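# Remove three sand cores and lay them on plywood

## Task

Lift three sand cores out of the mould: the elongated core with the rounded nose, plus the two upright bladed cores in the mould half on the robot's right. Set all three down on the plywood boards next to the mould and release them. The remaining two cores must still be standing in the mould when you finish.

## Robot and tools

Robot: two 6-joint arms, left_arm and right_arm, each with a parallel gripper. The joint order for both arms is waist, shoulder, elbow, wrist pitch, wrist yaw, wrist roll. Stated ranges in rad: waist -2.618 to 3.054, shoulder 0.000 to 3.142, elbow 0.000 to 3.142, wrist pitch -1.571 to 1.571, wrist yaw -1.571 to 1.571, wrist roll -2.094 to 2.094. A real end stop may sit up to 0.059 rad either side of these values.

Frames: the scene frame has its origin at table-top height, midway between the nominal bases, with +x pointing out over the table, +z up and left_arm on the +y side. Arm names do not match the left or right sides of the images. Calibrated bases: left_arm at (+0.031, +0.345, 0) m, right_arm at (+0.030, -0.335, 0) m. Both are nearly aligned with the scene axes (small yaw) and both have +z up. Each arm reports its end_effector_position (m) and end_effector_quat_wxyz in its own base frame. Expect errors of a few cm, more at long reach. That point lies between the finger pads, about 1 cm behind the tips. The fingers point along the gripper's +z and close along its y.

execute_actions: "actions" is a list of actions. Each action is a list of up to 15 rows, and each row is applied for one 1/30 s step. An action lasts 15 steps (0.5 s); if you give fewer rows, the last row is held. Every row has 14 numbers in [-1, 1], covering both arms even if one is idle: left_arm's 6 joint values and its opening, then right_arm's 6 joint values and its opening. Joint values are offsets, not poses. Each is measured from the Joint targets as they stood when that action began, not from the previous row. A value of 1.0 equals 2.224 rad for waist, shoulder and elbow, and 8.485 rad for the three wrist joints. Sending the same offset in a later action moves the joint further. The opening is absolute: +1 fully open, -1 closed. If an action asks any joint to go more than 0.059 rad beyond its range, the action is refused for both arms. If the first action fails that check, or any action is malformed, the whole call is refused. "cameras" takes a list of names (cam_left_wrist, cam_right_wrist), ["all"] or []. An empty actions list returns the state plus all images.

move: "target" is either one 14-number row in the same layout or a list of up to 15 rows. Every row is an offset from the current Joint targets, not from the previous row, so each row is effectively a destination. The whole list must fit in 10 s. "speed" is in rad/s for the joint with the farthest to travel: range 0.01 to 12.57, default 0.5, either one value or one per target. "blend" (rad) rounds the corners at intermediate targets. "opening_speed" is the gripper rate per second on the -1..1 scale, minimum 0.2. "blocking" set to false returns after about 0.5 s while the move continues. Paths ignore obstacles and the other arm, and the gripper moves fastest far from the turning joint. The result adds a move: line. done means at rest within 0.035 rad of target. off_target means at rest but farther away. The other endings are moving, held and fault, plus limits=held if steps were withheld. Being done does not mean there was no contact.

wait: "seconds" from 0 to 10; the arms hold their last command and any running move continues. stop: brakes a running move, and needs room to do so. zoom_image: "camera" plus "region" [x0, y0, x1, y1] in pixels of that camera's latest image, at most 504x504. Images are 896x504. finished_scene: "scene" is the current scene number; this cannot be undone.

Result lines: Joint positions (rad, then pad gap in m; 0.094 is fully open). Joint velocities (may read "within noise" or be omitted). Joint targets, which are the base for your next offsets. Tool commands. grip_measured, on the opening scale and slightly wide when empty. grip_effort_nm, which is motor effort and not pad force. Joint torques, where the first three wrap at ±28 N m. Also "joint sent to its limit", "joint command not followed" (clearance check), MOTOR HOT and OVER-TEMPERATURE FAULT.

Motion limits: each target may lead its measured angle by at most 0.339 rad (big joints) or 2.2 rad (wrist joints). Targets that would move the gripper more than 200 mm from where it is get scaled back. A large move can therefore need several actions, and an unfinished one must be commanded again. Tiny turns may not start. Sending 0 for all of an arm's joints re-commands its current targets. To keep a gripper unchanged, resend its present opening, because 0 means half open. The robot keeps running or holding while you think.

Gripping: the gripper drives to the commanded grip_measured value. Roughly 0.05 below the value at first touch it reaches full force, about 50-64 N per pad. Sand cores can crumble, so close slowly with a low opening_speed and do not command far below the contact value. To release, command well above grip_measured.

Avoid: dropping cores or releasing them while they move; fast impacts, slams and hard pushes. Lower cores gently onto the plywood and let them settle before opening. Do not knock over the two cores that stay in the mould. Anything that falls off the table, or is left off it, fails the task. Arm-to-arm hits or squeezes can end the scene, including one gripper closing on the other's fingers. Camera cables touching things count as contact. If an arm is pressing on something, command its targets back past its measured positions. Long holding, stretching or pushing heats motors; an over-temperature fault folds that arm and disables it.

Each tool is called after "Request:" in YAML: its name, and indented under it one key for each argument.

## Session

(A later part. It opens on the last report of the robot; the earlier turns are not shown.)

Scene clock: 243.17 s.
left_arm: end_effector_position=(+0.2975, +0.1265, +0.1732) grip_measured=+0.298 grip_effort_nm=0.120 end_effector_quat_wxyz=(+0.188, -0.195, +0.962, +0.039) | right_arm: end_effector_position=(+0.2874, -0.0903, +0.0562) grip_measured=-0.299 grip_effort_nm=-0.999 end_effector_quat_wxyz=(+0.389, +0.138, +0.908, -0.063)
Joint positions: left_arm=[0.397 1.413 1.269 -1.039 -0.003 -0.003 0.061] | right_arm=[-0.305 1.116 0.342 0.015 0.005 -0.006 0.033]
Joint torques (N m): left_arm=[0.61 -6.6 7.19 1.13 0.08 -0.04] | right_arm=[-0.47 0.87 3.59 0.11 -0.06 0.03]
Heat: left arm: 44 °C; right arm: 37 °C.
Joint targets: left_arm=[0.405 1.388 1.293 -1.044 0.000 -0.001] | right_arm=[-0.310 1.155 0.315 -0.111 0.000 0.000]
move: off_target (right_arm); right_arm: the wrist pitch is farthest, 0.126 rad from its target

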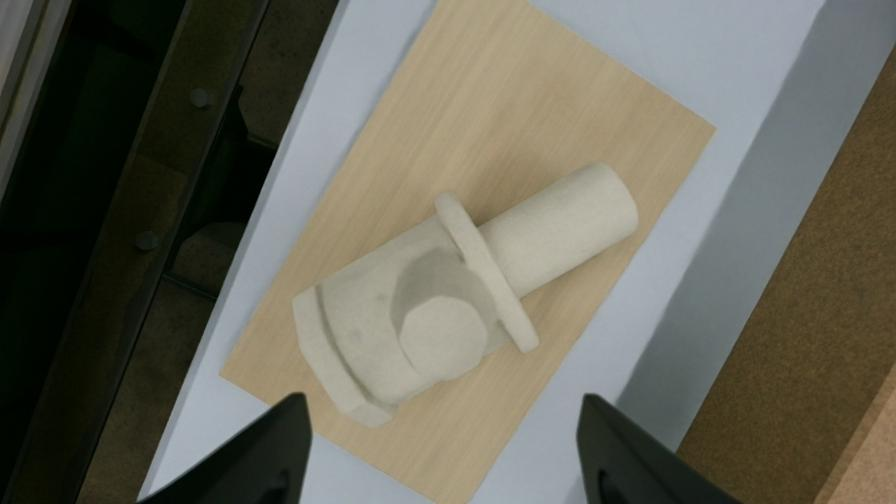

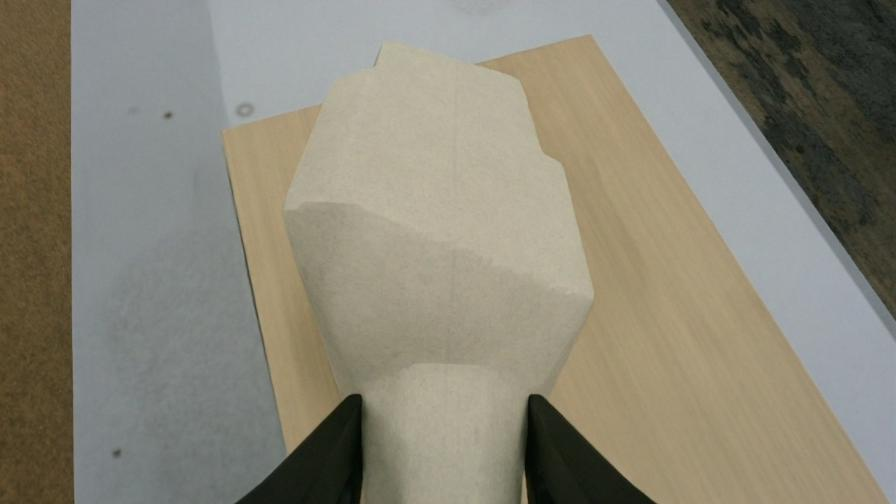

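Request:
move:
  target: [0, 0, 0, 0, 0, 0, 0.3, 0, 0.0, -0.0135, -0.0105, 0, 0, -0.55]
  speed: 0.15
  cameras: ["cam_right_wrist"]

Scene clock: 247.93 s.
left_arm: end_effector_position=(+0.2972, +0.1264, +0.1731) grip_measured=+0.298 grip_effort_nm=0.115 end_effector_quat_wxyz=(+0.187, -0.195, +0.962, +0.039) | right_arm: end_effector_position=(+0.2740, -0.0868, +0.0398) grip_measured=-0.300 grip_effort_nm=-1.004 end_effector_quat_wxyz=(+0.356, +0.140, +0.922, -0.060)
Joint positions: left_arm=[0.397 1.413 1.269 -1.041 -0.003 -0.003 0.061] | right_arm=[-0.305 1.124 0.327 -0.035 0.008 -0.007 0.033]
Joint torques (N m): left_arm=[0.61 -6.6 7.15 1.14 0.04 -0.02] | right_arm=[-0.49 0.24 2.29 -0.32 -0.08 0.03]
Heat: left arm: 44 °C; right arm: 36 °C.
Joint targets: left_arm=[0.405 1.388 1.293 -1.044 0.000 -0.001] | right_arm=[-0.310 1.155 0.285 -0.200 0.000 0.000]
move: off_target (right_arm); right_arm: the wrist pitch is farthest, 0.165 rad from its target
Images, in order (width x height): cam_right_wrist 896x504.

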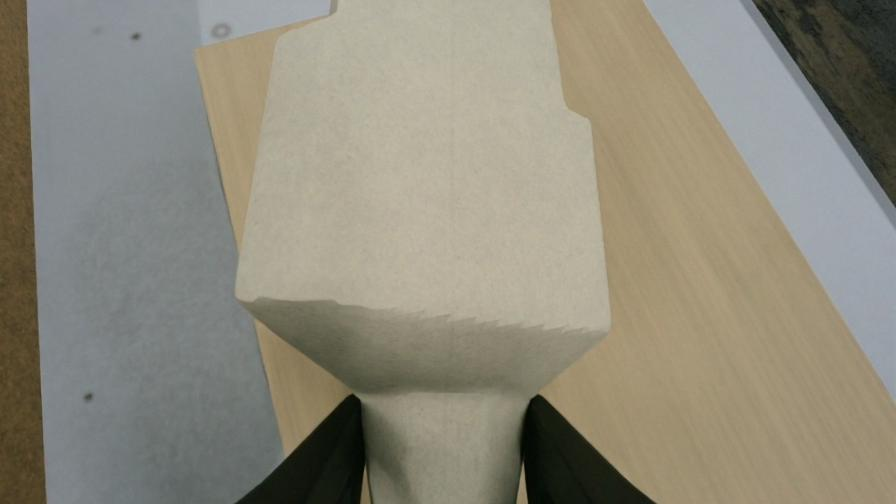

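Request:
move:
  target:
    - [0, 0, 0, 0, 0, 0, 0.3, 0, -0.0121, 0.0099, 0.0189, 0, 0, -0.55]
    - [0, 0, 0, 0, 0, 0, 0.3, 0, -0.0121, 0.0099, 0.0189, 0, 0, 0.1]
    - [0, 0, 0, 0, 0, 0, 0.3, 0, -0.2226, 0.0787, -0.0448, 0, 0, 0.1]
    - [0, 0, 0, 0, 0, 0, 0.3, 0.1394, 0.1102, 0.5913, -0.0825, 0, 0, 0.1]
    - [0, 0, 0, 0, 0, 0, 0.3, 0.3103, 0.4276, 0.8543, -0.1061, 0, 0, 0.3]
  speed: [0.2, 0.2, 0.3, 0.7, 0.6]
  blend: [0, 0, 0.05, 0.1, 0]
  opening_speed: 0.5
  cameras: ["all"]

Scene clock: 278.97 s.
left_arm: end_effector_position=(+0.2972, +0.1264, +0.1731) grip_measured=+0.298 grip_effort_nm=0.120 end_effector_quat_wxyz=(+0.187, -0.195, +0.962, +0.039) | right_arm: end_effector_position=(+0.4833, +0.1959, +0.2038) grip_measured=+0.297 grip_effort_nm=0.183 end_effector_quat_wxyz=(+0.258, -0.187, +0.947, +0.048)
Joint positions: left_arm=[0.397 1.413 1.269 -1.041 -0.003 -0.003 0.061] | right_arm=[0.384 2.104 2.153 -1.09 0.002 -0.006 0.061]
Joint torques (N m): left_arm=[0.69 -6.61 7.3 1.12 0.06 -0.03] | right_arm=[-0.46 -9.88 8.14 0.8 -0.03 0.02]
Heat: left arm: 44 °C; right arm: 35 °C.
Joint targets: left_arm=[0.405 1.388 1.293 -1.044 0.000 -0.001] | right_arm=[0.380 2.106 2.185 -1.100 0.000 0.000]
move: done

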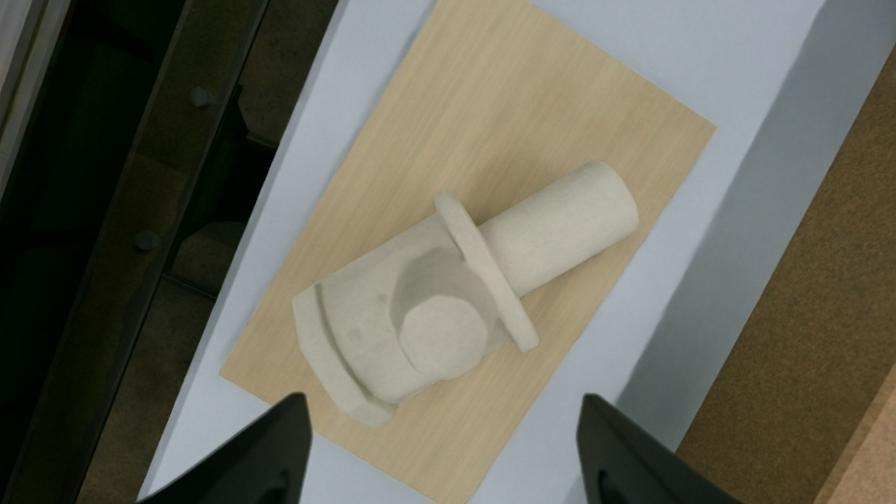

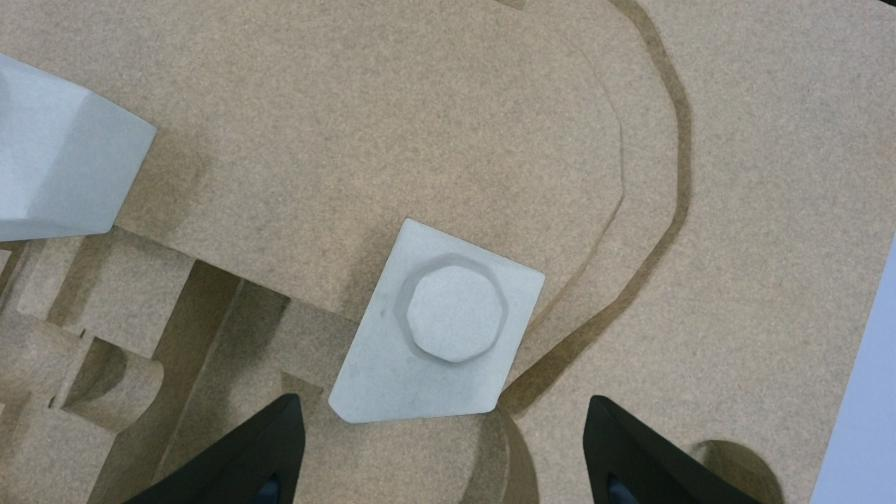

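Request:
move:
  target:
    - [0, 0, 0, 0, 0, 0, 0.3, -0.0031, 0.0342, -0.045, 0.0177, 0, 0, 0.3]
    - [0, 0, 0, 0, 0, 0, 0.3, -0.0031, 0.0342, -0.045, 0.0177, 0, 0, -0.55]
  speed: 0.25
  opening_speed: 0.5
  cameras: ["cam_right_wrist"]

Scene clock: 291.90 s.
left_arm: end_effector_position=(+0.2972, +0.1264, +0.1731) grip_measured=+0.298 grip_effort_nm=0.125 end_effector_quat_wxyz=(+0.187, -0.195, +0.962, +0.039) | right_arm: end_effector_position=(+0.5029, +0.2018, +0.1588) grip_measured=-0.303 grip_effort_nm=-1.004 end_effector_quat_wxyz=(+0.251, -0.185, +0.949, +0.046)
Joint positions: left_arm=[0.397 1.413 1.269 -1.041 -0.003 -0.003 0.061] | right_arm=[0.381 2.175 2.091 -0.969 0.002 -0.006 0.033]
Joint torques (N m): left_arm=[0.66 -6.6 7.17 1.12 0.07 -0.03] | right_arm=[-0.65 -10.18 5.31 1.07 -0.03 0.03]
Heat: left arm: 44 °C; right arm: 36 °C.
Joint targets: left_arm=[0.405 1.388 1.293 -1.044 0.000 -0.001] | right_arm=[0.373 2.182 2.085 -0.950 0.000 0.000]
move: done
Images, in order (width x height): cam_right_wrist 896x504.

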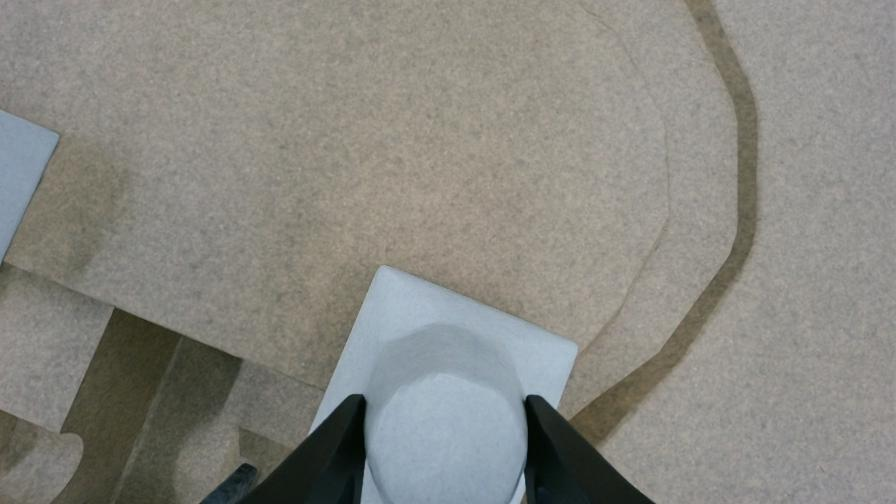

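Request:
move:
  target:
    - [0, 0, 0, 0, 0, 0, 0.3, 0, 0.0004, 0.0742, -0.0153, 0, 0, -0.55]
    - [0, 0, 0, 0, 0, 0, 0.3, 0, -0.0256, 0.0809, -0.0165, 0, 0, -0.55]
    - [0, 0, 0, 0, 0, 0, 0.3, 0, -0.1493, -0.0157, 0.0024, 0, 0, -0.55]
    - [0, 0, 0, 0, 0, 0, 0.3, -0.4128, -0.3516, -0.2181, 0.0342, 0, 0, -0.55]
    - [0, 0, 0, 0, 0, 0, 0.3, -0.4128, -0.5728, -0.7419, 0.1296, 0, 0, -0.55]
  speed: [0.18, 0.2, 0.35, 0.65, 0.5]
  blend: [0.02, 0.03, 0.05, 0.1, 0]
  cameras: ["all"]

Scene clock: 329.63 s.
left_arm: end_effector_position=(+0.2972, +0.1264, +0.1731) grip_measured=+0.298 grip_effort_nm=0.120 end_effector_quat_wxyz=(+0.187, -0.195, +0.962, +0.039) | right_arm: end_effector_position=(+0.2813, -0.1691, +0.1500) grip_measured=-0.304 grip_effort_nm=-1.004 end_effector_quat_wxyz=(+0.502, +0.227, +0.822, -0.143)
Joint positions: left_arm=[0.397 1.413 1.269 -1.041 -0.003 -0.003 0.061] | right_arm=[-0.542 0.94 0.425 0.041 0.005 -0.006 0.033]
Joint torques (N m): left_arm=[0.59 -6.54 7.24 1.13 0.05 -0.06] | right_arm=[-0.25 -4.26 6.94 2.44 -0.05 0.03]
Heat: left arm: 44 °C; right arm: 40 °C.
Joint targets: left_arm=[0.405 1.388 1.293 -1.044 0.000 -0.001] | right_arm=[-0.545 0.908 0.435 0.150 0.000 0.000]
move: off_target (right_arm); blend cut to 0.0289 rad at target 2; right_arm: the wrist pitch is farthest, 0.108 rad from its target

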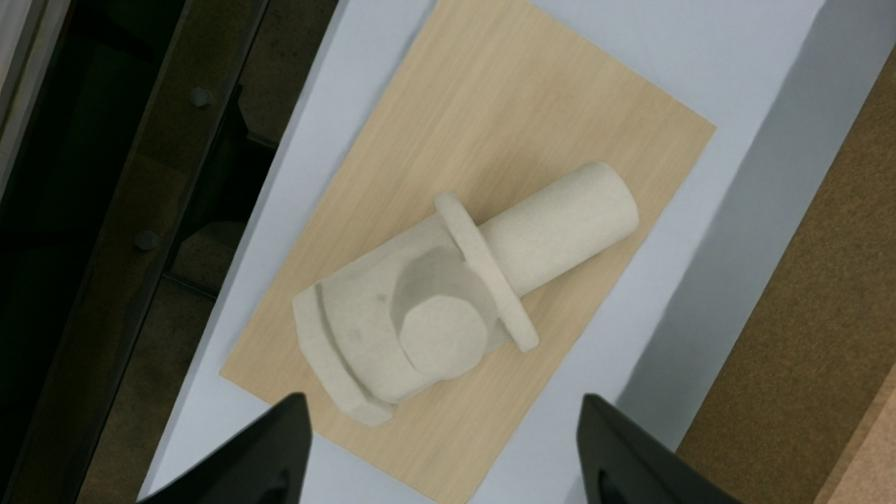

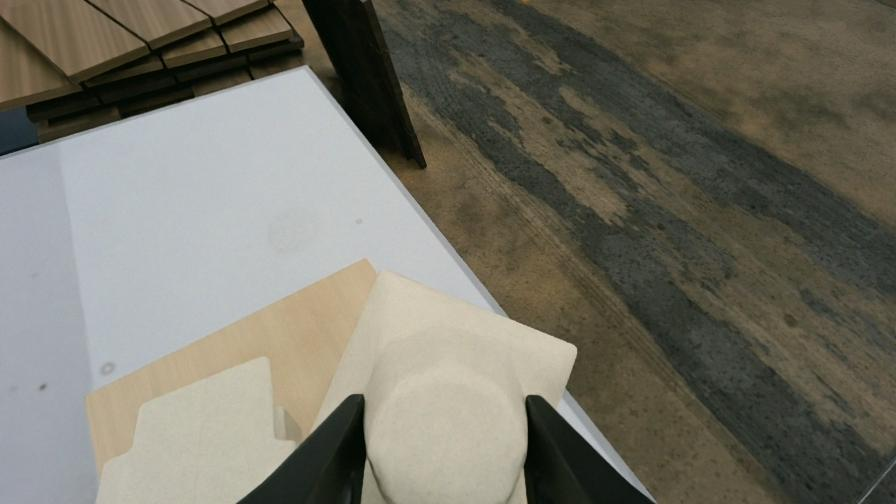

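Request:
move:
  target: [0, 0, 0, 0, 0, 0, 0.3, 0.0112, -0.0358, -0.0744, -0.0096, 0, 0, -0.55]
  speed: 0.2
  cameras: ["cam_right_wrist"]

Scene clock: 340.33 s.
left_arm: end_effector_position=(+0.2972, +0.1264, +0.1731) grip_measured=+0.298 grip_effort_nm=0.115 end_effector_quat_wxyz=(+0.187, -0.195, +0.962, +0.039) | right_arm: end_effector_position=(+0.2585, -0.1519, +0.1145) grip_measured=-0.304 grip_effort_nm=-1.009 end_effector_quat_wxyz=(+0.486, +0.226, +0.833, -0.137)
Joint positions: left_arm=[0.397 1.413 1.269 -1.041 -0.003 -0.003 0.061] | right_arm=[-0.53 0.839 0.282 0.043 0.007 -0.006 0.033]
Joint torques (N m): left_arm=[0.55 -6.61 7.12 1.12 0.09 -0.01] | right_arm=[0.88 -1.7 5.18 1.66 -0.07 0.03]
Heat: left arm: 44 °C; right arm: 43 °C.
Joint targets: left_arm=[0.405 1.388 1.293 -1.044 0.000 -0.001] | right_arm=[-0.520 0.828 0.269 0.068 0.000 0.000]
move: done
Images, in order (width x height): cam_right_wrist 896x504.

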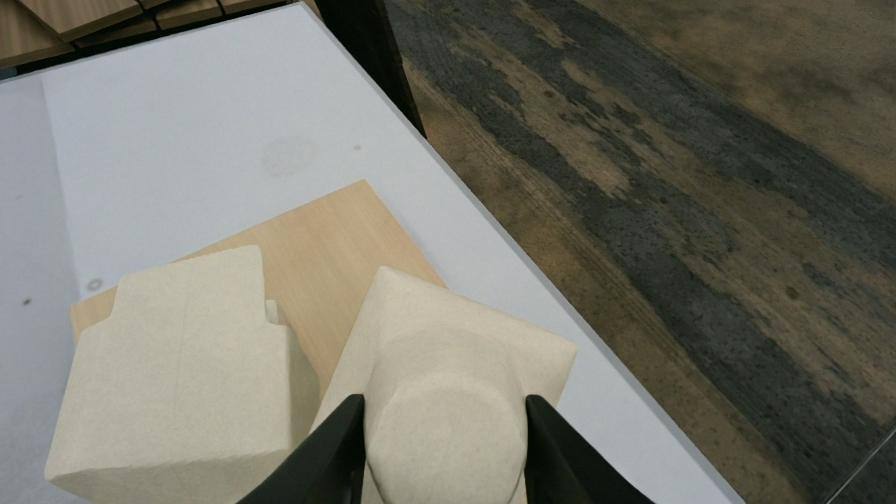

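Request:
move:
  target:
    - [0, 0, 0, 0, 0, 0, 0.3, 0, -0.0043, -0.0126, -0.0167, 0, 0, -0.55]
    - [0, 0, 0, 0, 0, 0, 0.3, 0, -0.004, -0.0209, -0.0331, 0, 0, -0.55]
  speed: 0.15
  cameras: ["cam_right_wrist"]

Scene clock: 349.97 s.
left_arm: end_effector_position=(+0.2972, +0.1264, +0.1731) grip_measured=+0.298 grip_effort_nm=0.120 end_effector_quat_wxyz=(+0.187, -0.195, +0.962, +0.039) | right_arm: end_effector_position=(+0.2495, -0.1466, +0.1053) grip_measured=-0.304 grip_effort_nm=-0.999 end_effector_quat_wxyz=(+0.469, +0.228, +0.843, -0.132)
Joint positions: left_arm=[0.397 1.413 1.269 -1.041 -0.003 -0.003 0.061] | right_arm=[-0.53 0.802 0.271 -0.023 0.007 -0.006 0.033]
Joint torques (N m): left_arm=[0.61 -6.57 7.1 1.11 0.05 -0.05] | right_arm=[0.87 0.9 2.61 -0.29 -0.09 0.03]
Heat: left arm: 43 °C; right arm: 42 °C.
Joint targets: left_arm=[0.405 1.388 1.293 -1.044 0.000 -0.001] | right_arm=[-0.520 0.819 0.223 -0.213 0.000 0.000]
move: off_target (right_arm); right_arm: the wrist pitch is farthest, 0.189 rad from its target
Images, in order (width x height): cam_right_wrist 896x504.

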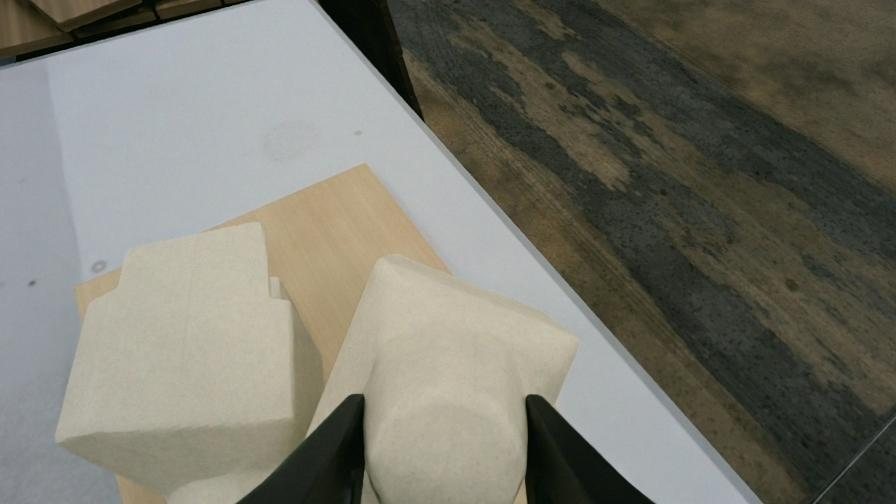

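Request:
move:
  target: [0, 0, 0, 0, 0, 0, 0.3, 0, -0.0116, -0.0075, -0.0219, 0, 0, -0.55]
  speed: 0.15
  cameras: ["cam_right_wrist"]

Scene clock: 354.77 s.
left_arm: end_effector_position=(+0.2972, +0.1264, +0.1731) grip_measured=+0.298 grip_effort_nm=0.110 end_effector_quat_wxyz=(+0.187, -0.195, +0.962, +0.039) | right_arm: end_effector_position=(+0.2407, -0.1414, +0.0996) grip_measured=-0.305 grip_effort_nm=-1.009 end_effector_quat_wxyz=(+0.452, +0.230, +0.852, -0.128)
Joint positions: left_arm=[0.397 1.413 1.269 -1.041 -0.003 -0.003 0.061] | right_arm=[-0.53 0.76 0.271 -0.104 0.007 -0.006 0.033]
Joint torques (N m): left_arm=[0.68 -6.57 7.15 1.12 0.05 -0.02] | right_arm=[0.87 2.39 1.39 -1.35 -0.08 0.03]
Heat: left arm: 43 °C; right arm: 40 °C.
Joint targets: left_arm=[0.405 1.388 1.293 -1.044 0.000 -0.001] | right_arm=[-0.520 0.793 0.206 -0.399 0.000 0.000]
move: off_target (right_arm); right_arm: the wrist pitch is farthest, 0.295 rad from its target
Images, in order (width x height): cam_right_wrist 896x504.

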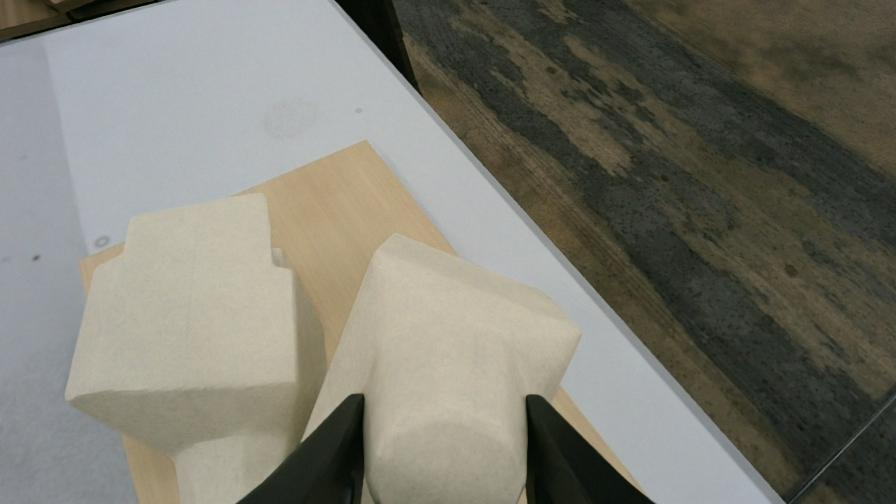

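Request:
move:
  target: [0, 0, 0, 0, 0, 0, 0.3, 0, 0.003, -0.0185, -0.0094, 0, 0, -0.55]
  speed: 0.12
  cameras: ["cam_right_wrist"]

Scene clock: 360.73 s.
left_arm: end_effector_position=(+0.2972, +0.1264, +0.1731) grip_measured=+0.298 grip_effort_nm=0.120 end_effector_quat_wxyz=(+0.187, -0.195, +0.962, +0.039) | right_arm: end_effector_position=(+0.2382, -0.1399, +0.0951) grip_measured=-0.305 grip_effort_nm=-1.004 end_effector_quat_wxyz=(+0.446, +0.231, +0.855, -0.126)
Joint positions: left_arm=[0.397 1.413 1.269 -1.041 -0.003 -0.003 0.061] | right_arm=[-0.53 0.755 0.263 -0.115 0.007 -0.006 0.033]
Joint torques (N m): left_arm=[0.64 -6.49 7.13 1.14 0.07 -0.03] | right_arm=[0.84 3.4 -1.17 -1.98 -0.08 0.03]
Heat: left arm: 43 °C; right arm: 39 °C.
Joint targets: left_arm=[0.405 1.388 1.293 -1.044 0.000 -0.001] | right_arm=[-0.520 0.800 0.165 -0.478 0.000 0.000]
move: off_target (right_arm); right_arm: the wrist pitch is farthest, 0.364 rad from its target
Images, in order (width x height): cam_right_wrist 896x504.

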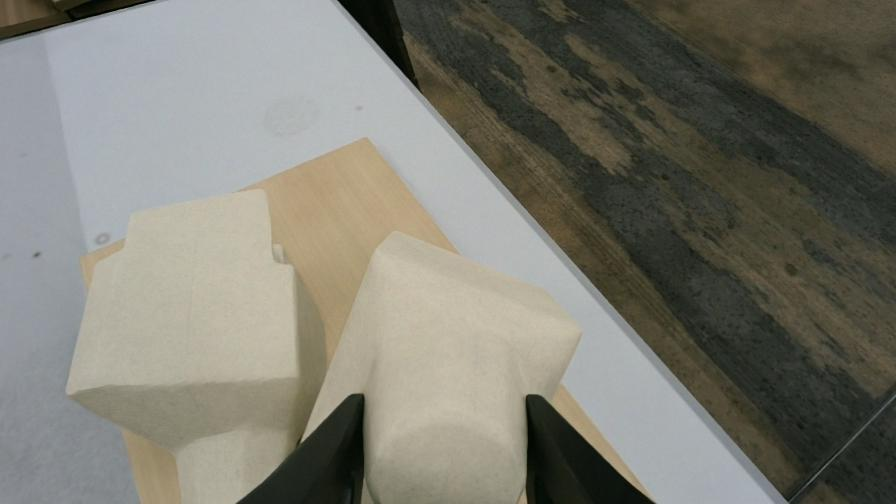

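Request:
zoom_image:
  camera: "cam_right_wrist"
  region: [250, 150, 700, 504]

Scaled by 1.120.

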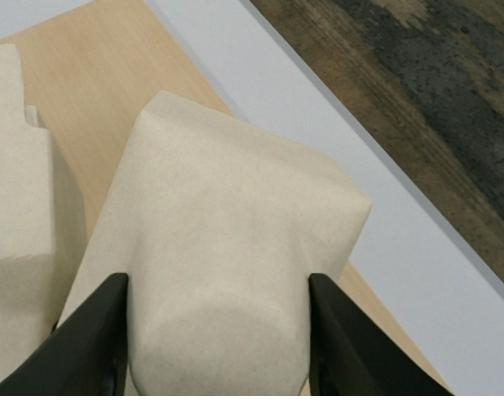

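Request:
move:
  target: [0, 0, 0, 0, 0, 0, 0.3, 0, 0.0, -0.0247, 0.0, 0, 0, -0.55]
  speed: 0.1
  cameras: ["cam_right_wrist"]

Scene clock: 375.57 s.
left_arm: end_effector_position=(+0.2972, +0.1264, +0.1731) grip_measured=+0.298 grip_effort_nm=0.115 end_effector_quat_wxyz=(+0.187, -0.195, +0.962, +0.039) | right_arm: end_effector_position=(+0.2384, -0.1400, +0.0932) grip_measured=-0.305 grip_effort_nm=-1.004 end_effector_quat_wxyz=(+0.457, +0.230, +0.850, -0.129)
Joint positions: left_arm=[0.397 1.413 1.269 -1.041 -0.003 -0.003 0.061] | right_arm=[-0.53 0.744 0.232 -0.068 0.007 -0.006 0.033]
Joint torques (N m): left_arm=[0.58 -6.64 7.21 1.12 0.06 -0.02] | right_arm=[0.88 4.36 -3.03 -2.4 -0.08 0.02]
Heat: left arm: 43 °C; right arm: 41 °C.
Joint targets: left_arm=[0.405 1.388 1.293 -1.044 0.000 -0.001] | right_arm=[-0.520 0.800 0.110 -0.478 0.000 0.000]
move: off_target (right_arm); right_arm: the wrist pitch is farthest, 0.410 rad from its target
Images, in order (width x height): cam_right_wrist 896x504.

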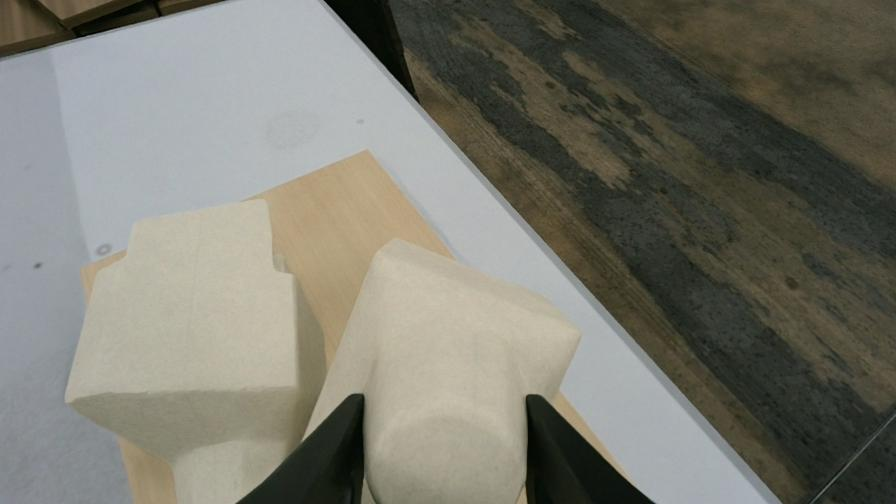

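Request:
move:
  target:
    - [0, 0, 0, 0, 0, 0, 0.3, 0, -0.0292, 0.027, 0.0929, 0, 0, -0.55]
    - [0, 0, 0, 0, 0, 0, 0.3, 0, -0.0072, 0.0211, 0.0846, 0, 0, -0.55]
  speed: [0.4, 0.1]
  cameras: ["cam_right_wrist"]

Scene clock: 391.27 s.
left_arm: end_effector_position=(+0.2972, +0.1264, +0.1731) grip_measured=+0.298 grip_effort_nm=0.120 end_effector_quat_wxyz=(+0.187, -0.195, +0.962, +0.039) | right_arm: end_effector_position=(+0.2546, -0.1496, +0.1134) grip_measured=-0.305 grip_effort_nm=-1.009 end_effector_quat_wxyz=(+0.529, +0.218, +0.806, -0.148)
Joint positions: left_arm=[0.397 1.413 1.269 -1.041 -0.003 -0.003 0.061] | right_arm=[-0.53 0.781 0.165 0.209 0.007 -0.006 0.033]
Joint torques (N m): left_arm=[0.64 -6.57 7.21 1.14 0.06 -0.05] | right_arm=[0.85 -0.24 5.56 1.77 -0.08 0.03]
Heat: left arm: 43 °C; right arm: 43 °C.
Joint targets: left_arm=[0.405 1.388 1.293 -1.044 0.000 -0.001] | right_arm=[-0.520 0.784 0.157 0.239 0.000 0.000]
move: done
Images, in order (width x height): cam_right_wrist 896x504.

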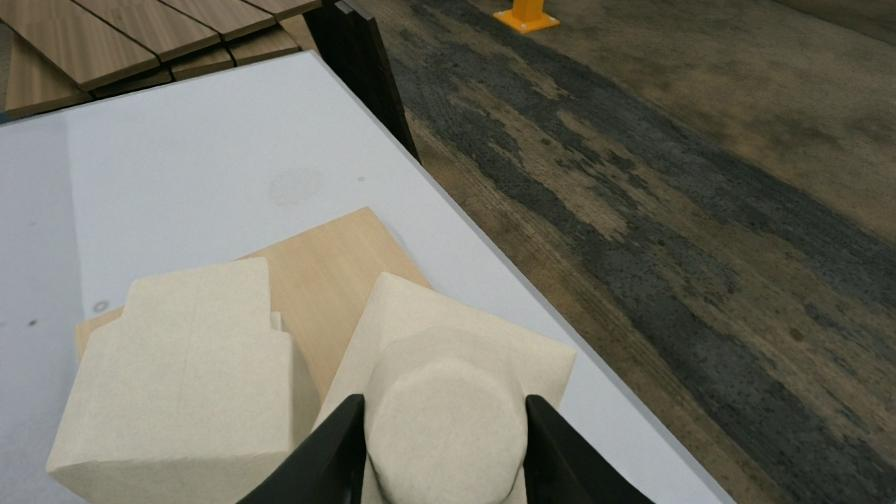

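Request:
move:
  target:
    - [0, 0, 0, 0, 0, 0, 0.3, 0, 0, 0, 0, 0, 0, -0.34]
    - [0, 0, 0, 0, 0, 0, 0.3, 0, 0.0157, 0.038, -0.0368, 0, 0, -0.34]
    - [0, 0, 0, 0, 0, 0, 0.3, 0, 0.0159, 0.0297, -0.0532, 0, 0, -0.34]
  speed: 0.2
  opening_speed: 0.3
  cameras: ["cam_right_wrist"]

Scene clock: 399.83 s.
left_arm: end_effector_position=(+0.2972, +0.1264, +0.1731) grip_measured=+0.298 grip_effort_nm=0.120 end_effector_quat_wxyz=(+0.187, -0.195, +0.962, +0.039) | right_arm: end_effector_position=(+0.2501, -0.1469, +0.1051) grip_measured=-0.305 grip_effort_nm=-1.004 end_effector_quat_wxyz=(+0.475, +0.227, +0.840, -0.134)
Joint positions: left_arm=[0.397 1.413 1.269 -1.041 -0.003 -0.003 0.061] | right_arm=[-0.53 0.8 0.257 0.004 0.007 -0.006 0.033]
Joint torques (N m): left_arm=[0.61 -6.57 7.21 1.12 0.09 -0.05] | right_arm=[0.88 0.99 3.6 -0.56 -0.08 0.03]
Heat: left arm: 43 °C; right arm: 42 °C.
Joint targets: left_arm=[0.405 1.388 1.293 -1.044 0.000 -0.001] | right_arm=[-0.520 0.819 0.223 -0.212 0.000 0.000]
move: off_target (right_arm); right_arm: the wrist pitch is farthest, 0.216 rad from its target
Images, in order (width x height): cam_right_wrist 896x504.

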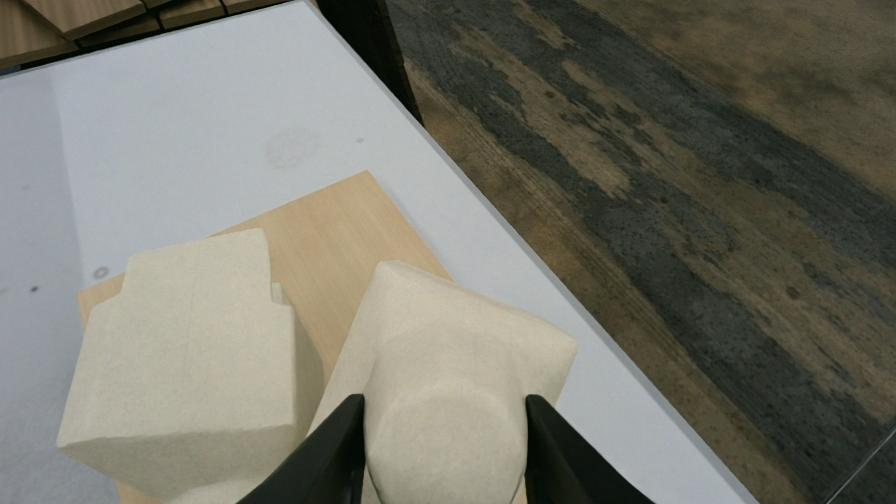

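Request:
move:
  target:
    - [0, 0, 0, 0, 0, 0, 0.3, 0, 0, 0, 0, 0, 0, -0.315]
    - [0, 0, 0, 0, 0, 0, 0.3, 0, 0, 0, 0, 0, 0, -0.308]
  speed: 0.2
  opening_speed: 0.2
  cameras: ["cam_right_wrist"]

Scene clock: 403.50 s.
left_arm: end_effector_position=(+0.2972, +0.1264, +0.1731) grip_measured=+0.298 grip_effort_nm=0.120 end_effector_quat_wxyz=(+0.187, -0.195, +0.962, +0.039) | right_arm: end_effector_position=(+0.2501, -0.1469, +0.1051) grip_measured=-0.305 grip_effort_nm=-1.004 end_effector_quat_wxyz=(+0.475, +0.227, +0.840, -0.134)
Joint positions: left_arm=[0.397 1.413 1.269 -1.041 -0.003 -0.003 0.061] | right_arm=[-0.53 0.8 0.257 0.003 0.007 -0.006 0.033]
Joint torques (N m): left_arm=[0.68 -6.63 7.17 1.13 0.07 -0.06] | right_arm=[0.88 0.98 3.69 -0.53 -0.08 0.03]
Heat: left arm: 43 °C; right arm: 41 °C.
Joint targets: left_arm=[0.405 1.388 1.293 -1.044 0.000 -0.001] | right_arm=[-0.520 0.819 0.223 -0.212 0.000 0.000]
move: off_target (right_arm); target 2's new numbers were sent with right_arm's wrist pitch 0.215 rad from that target; right_arm: the wrist pitch is farthest, 0.215 rad from its target
Images, in order (width x height): cam_right_wrist 896x504.

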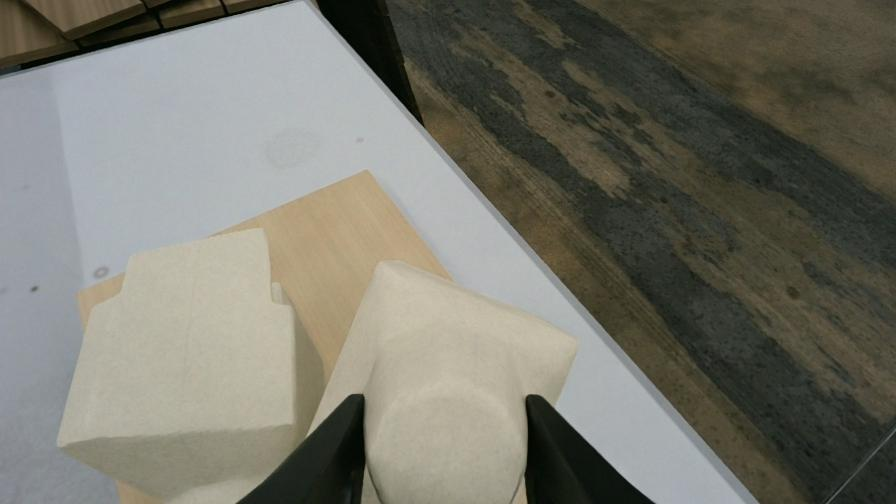

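Request:
move:
  target: [0, 0, 0, 0, 0, 0, 0.3, 0, 0, 0, -0.0398, 0, 0, -0.308]
  speed: 0.25
  cameras: ["cam_right_wrist"]

Scene clock: 411.27 s.
left_arm: end_effector_position=(+0.2972, +0.1264, +0.1731) grip_measured=+0.298 grip_effort_nm=0.129 end_effector_quat_wxyz=(+0.187, -0.195, +0.962, +0.039) | right_arm: end_effector_position=(+0.2361, -0.1387, +0.0954) grip_measured=-0.305 grip_effort_nm=-1.009 end_effector_quat_wxyz=(+0.425, +0.234, +0.866, -0.120)
Joint positions: left_arm=[0.397 1.413 1.269 -1.041 -0.003 -0.003 0.061] | right_arm=[-0.53 0.773 0.31 -0.194 0.007 -0.006 0.033]
Joint torques (N m): left_arm=[0.57 -6.52 7.19 1.13 0.06 -0.02] | right_arm=[0.85 3.33 -0.21 -1.98 -0.08 0.03]
Heat: left arm: 43 °C; right arm: 39 °C.
Joint targets: left_arm=[0.405 1.388 1.293 -1.044 0.000 -0.001] | right_arm=[-0.520 0.819 0.223 -0.549 0.000 0.000]
move: off_target (right_arm); right_arm: the wrist pitch is farthest, 0.356 rad from its target
Images, in order (width x height): cam_right_wrist 896x504.

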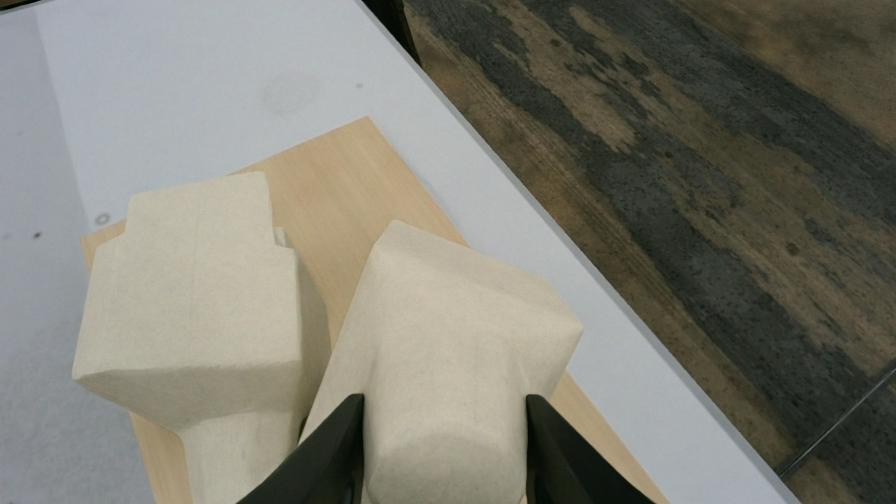

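Request:
move:
  target: [0, 0, 0, 0, 0, 0, 0.3, 0, 0, 0, -0.0354, 0, 0, -0.308]
  speed: 0.25
  cameras: ["cam_right_wrist"]

Scene clock: 415.13 s.
left_arm: end_effector_position=(+0.2972, +0.1264, +0.1731) grip_measured=+0.298 grip_effort_nm=0.125 end_effector_quat_wxyz=(+0.187, -0.195, +0.962, +0.039) | right_arm: end_effector_position=(+0.1794, -0.1065, +0.0307) grip_measured=-0.308 grip_effort_nm=-0.305 end_effector_quat_wxyz=(+0.262, +0.254, +0.928, -0.077)
Joint positions: left_arm=[0.397 1.413 1.269 -1.041 -0.003 -0.003 0.061] | right_arm=[-0.53 0.792 0.294 -0.521 0.012 0 0.033]
Joint torques (N m): left_arm=[0.57 -6.56 7.24 1.12 0.06 -0.04] | right_arm=[0.88 2.11 0.55 -2.06 -0.12 -0.06]
Heat: left arm: 43 °C; right arm: 40 °C.
Joint targets: left_arm=[0.405 1.388 1.293 -1.044 0.000 -0.001] | right_arm=[-0.520 0.819 0.223 -0.850 0.000 0.000]
move: off_target (right_arm); right_arm: the wrist pitch is farthest, 0.328 rad from its target
Images, in order (width x height): cam_right_wrist 896x504.

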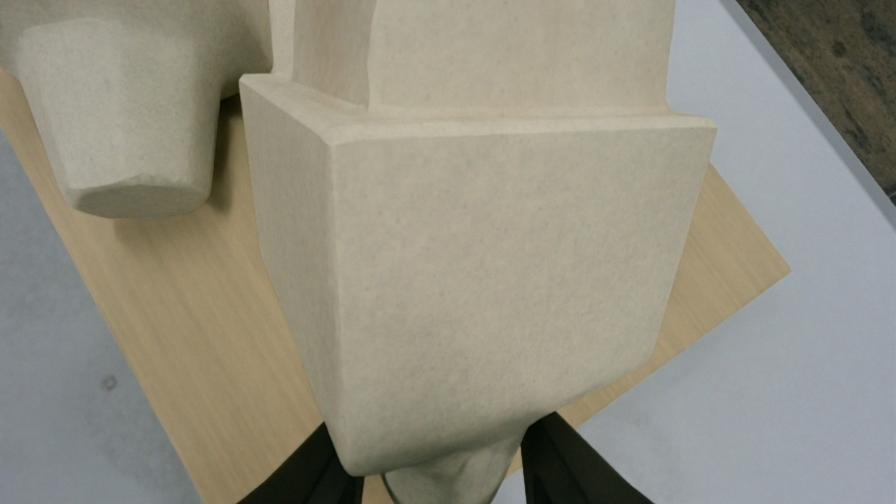

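Request:
move:
  target: [0, 0, 0, 0, 0, 0, 0.3, 0, -0.0288, 0.0796, 0.0271, 0, 0, -0.308]
  speed: 0.15
  cameras: ["cam_right_wrist"]

Scene clock: 425.80 s.
left_arm: end_effector_position=(+0.2972, +0.1264, +0.1731) grip_measured=+0.298 grip_effort_nm=0.125 end_effector_quat_wxyz=(+0.187, -0.195, +0.962, +0.039) | right_arm: end_effector_position=(+0.1766, -0.1046, +0.0455) grip_measured=-0.305 grip_effort_nm=-0.789 end_effector_quat_wxyz=(+0.253, +0.254, +0.931, -0.074)
Joint positions: left_arm=[0.397 1.413 1.269 -1.041 -0.003 -0.003 0.061] | right_arm=[-0.53 0.771 0.36 -0.627 0.01 0 0.033]
Joint torques (N m): left_arm=[0.61 -6.54 7.23 1.12 0.07 -0.06] | right_arm=[0.87 -1.36 9.09 0.99 -0.1 -0.04]
Heat: left arm: 43 °C; right arm: 41 °C.
Joint targets: left_arm=[0.405 1.388 1.293 -1.044 0.000 -0.001] | right_arm=[-0.520 0.755 0.400 -0.620 0.000 0.000]
move: off_target (right_arm); right_arm: the elbow is farthest, 0.041 rad from its target
Images, in order (width x height): cam_right_wrist 896x504.

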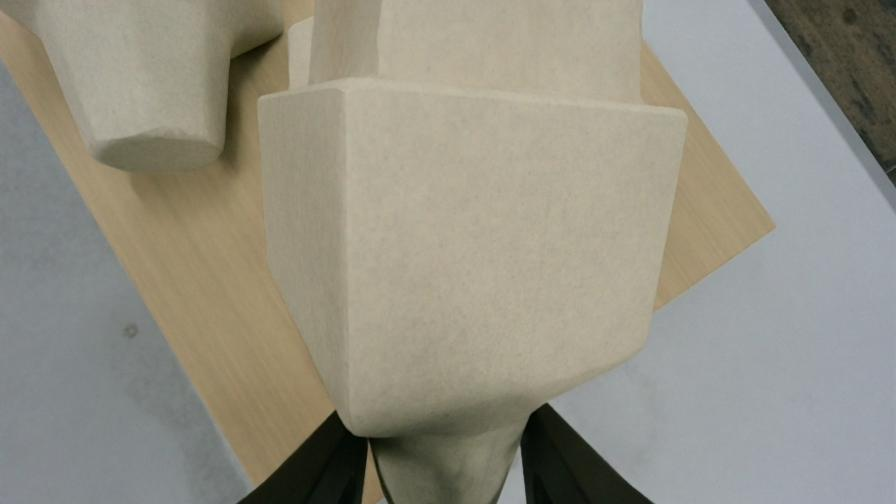

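Request:
move:
  target: [0, 0, 0, 0, 0, 0, 0.3, 0, 0, 0.018, 0.0, 0, 0, -0.303]
  speed: 0.15
  cameras: ["cam_right_wrist"]

Scene clock: 441.40 s.
left_arm: end_effector_position=(+0.2972, +0.1264, +0.1731) grip_measured=+0.298 grip_effort_nm=0.115 end_effector_quat_wxyz=(+0.187, -0.195, +0.962, +0.039) | right_arm: end_effector_position=(+0.1779, -0.1048, +0.0530) grip_measured=-0.301 grip_effort_nm=-0.432 end_effector_quat_wxyz=(+0.253, +0.254, +0.931, -0.073)
Joint positions: left_arm=[0.397 1.413 1.269 -1.041 -0.003 -0.003 0.061] | right_arm=[-0.53 0.771 0.389 -0.656 0.008 0 0.033]
Joint torques (N m): left_arm=[0.53 -6.5 7.19 1.13 0.07 -0.04] | right_arm=[0.9 -1.36 9.94 1.26 -0.08 -0.04]
Heat: left arm: 42 °C; right arm: 40 °C.
Joint targets: left_arm=[0.405 1.388 1.293 -1.044 0.000 -0.001] | right_arm=[-0.520 0.755 0.440 -0.620 0.000 0.000]
move: off_target (right_arm); right_arm: the elbow is farthest, 0.051 rad from its target
Images, in order (width x height): cam_right_wrist 896x504.

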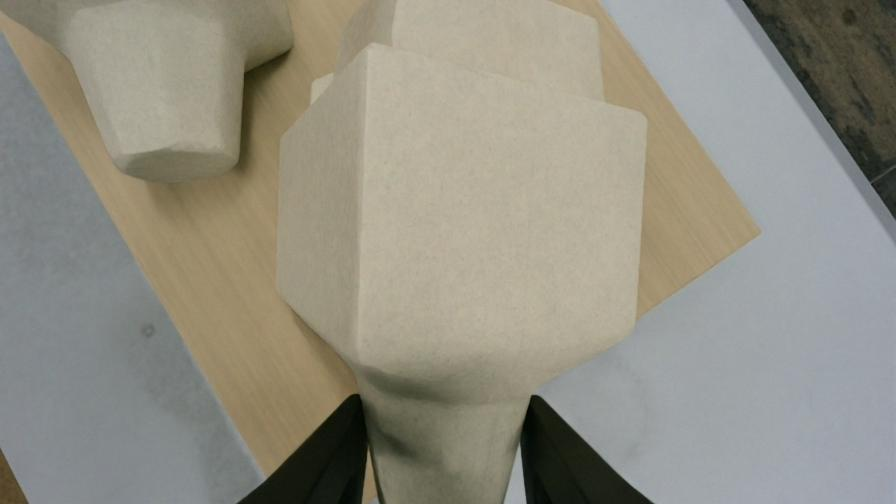

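Request:
move:
  target:
    - [0, 0, 0, 0, 0, 0, 0.3, 0, 0, 0, 0, 0, 0, -0.05]
    - [0, 0, 0, 0, 0, 0, 0.3, 0, -0.0683, 0.0854, -0.0471, 0, 0, -0.05]
    - [0, 0, 0, 0, 0, 0, 0.3, 0, -0.0022, 0.3192, -0.0625, 0, 0, -0.05]
  speed: [0.2, 0.25, 0.6]
  blend: [0, 0.05, 0]
  opening_speed: 0.3
  cameras: ["all"]

Scene clock: 456.53 s.
left_arm: end_effector_position=(+0.2972, +0.1264, +0.1731) grip_measured=+0.298 grip_effort_nm=0.134 end_effector_quat_wxyz=(+0.187, -0.195, +0.962, +0.039) | right_arm: end_effector_position=(+0.1830, -0.1070, +0.2726) grip_measured=-0.053 grip_effort_nm=0.178 end_effector_quat_wxyz=(+0.379, +0.241, +0.887, -0.106)
Joint positions: left_arm=[0.397 1.413 1.269 -1.041 -0.003 -0.003 0.061] | right_arm=[-0.528 0.749 1.126 -1.14 0.007 0 0.044]
Joint torques (N m): left_arm=[0.68 -6.58 7.16 1.13 0.06 -0.05] | right_arm=[0.72 0.88 7.01 1.2 -0.07 -0.04]
Heat: left arm: 42 °C; right arm: 40 °C.
Joint targets: left_arm=[0.405 1.388 1.293 -1.044 0.000 -0.001] | right_arm=[-0.520 0.750 1.150 -1.150 0.000 0.000]
move: done

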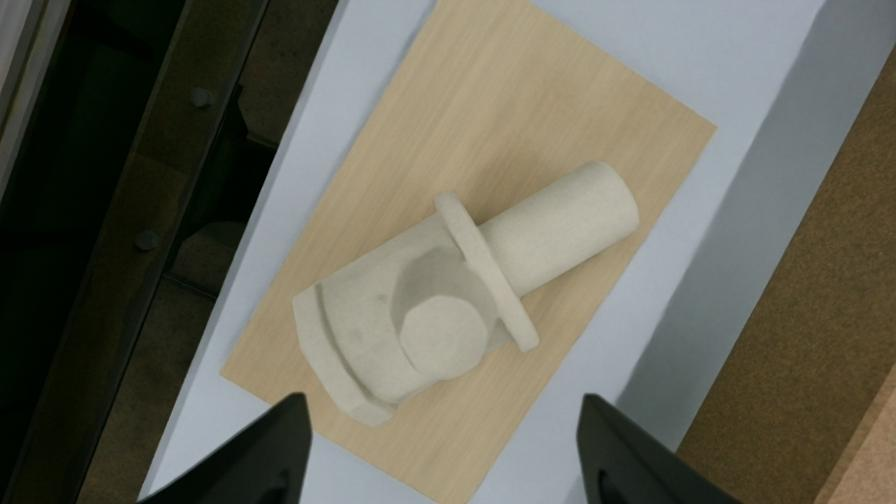

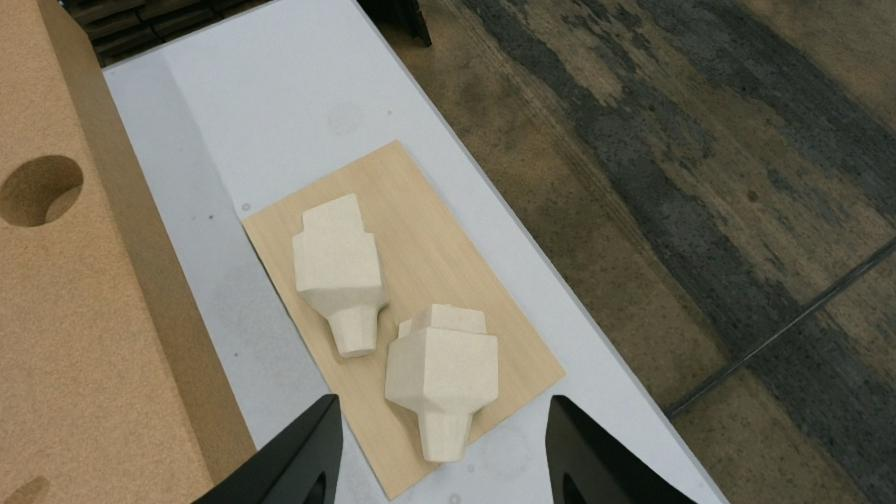

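Request:
finished_scene:
  scene: 2

The scene is finished: the task was done.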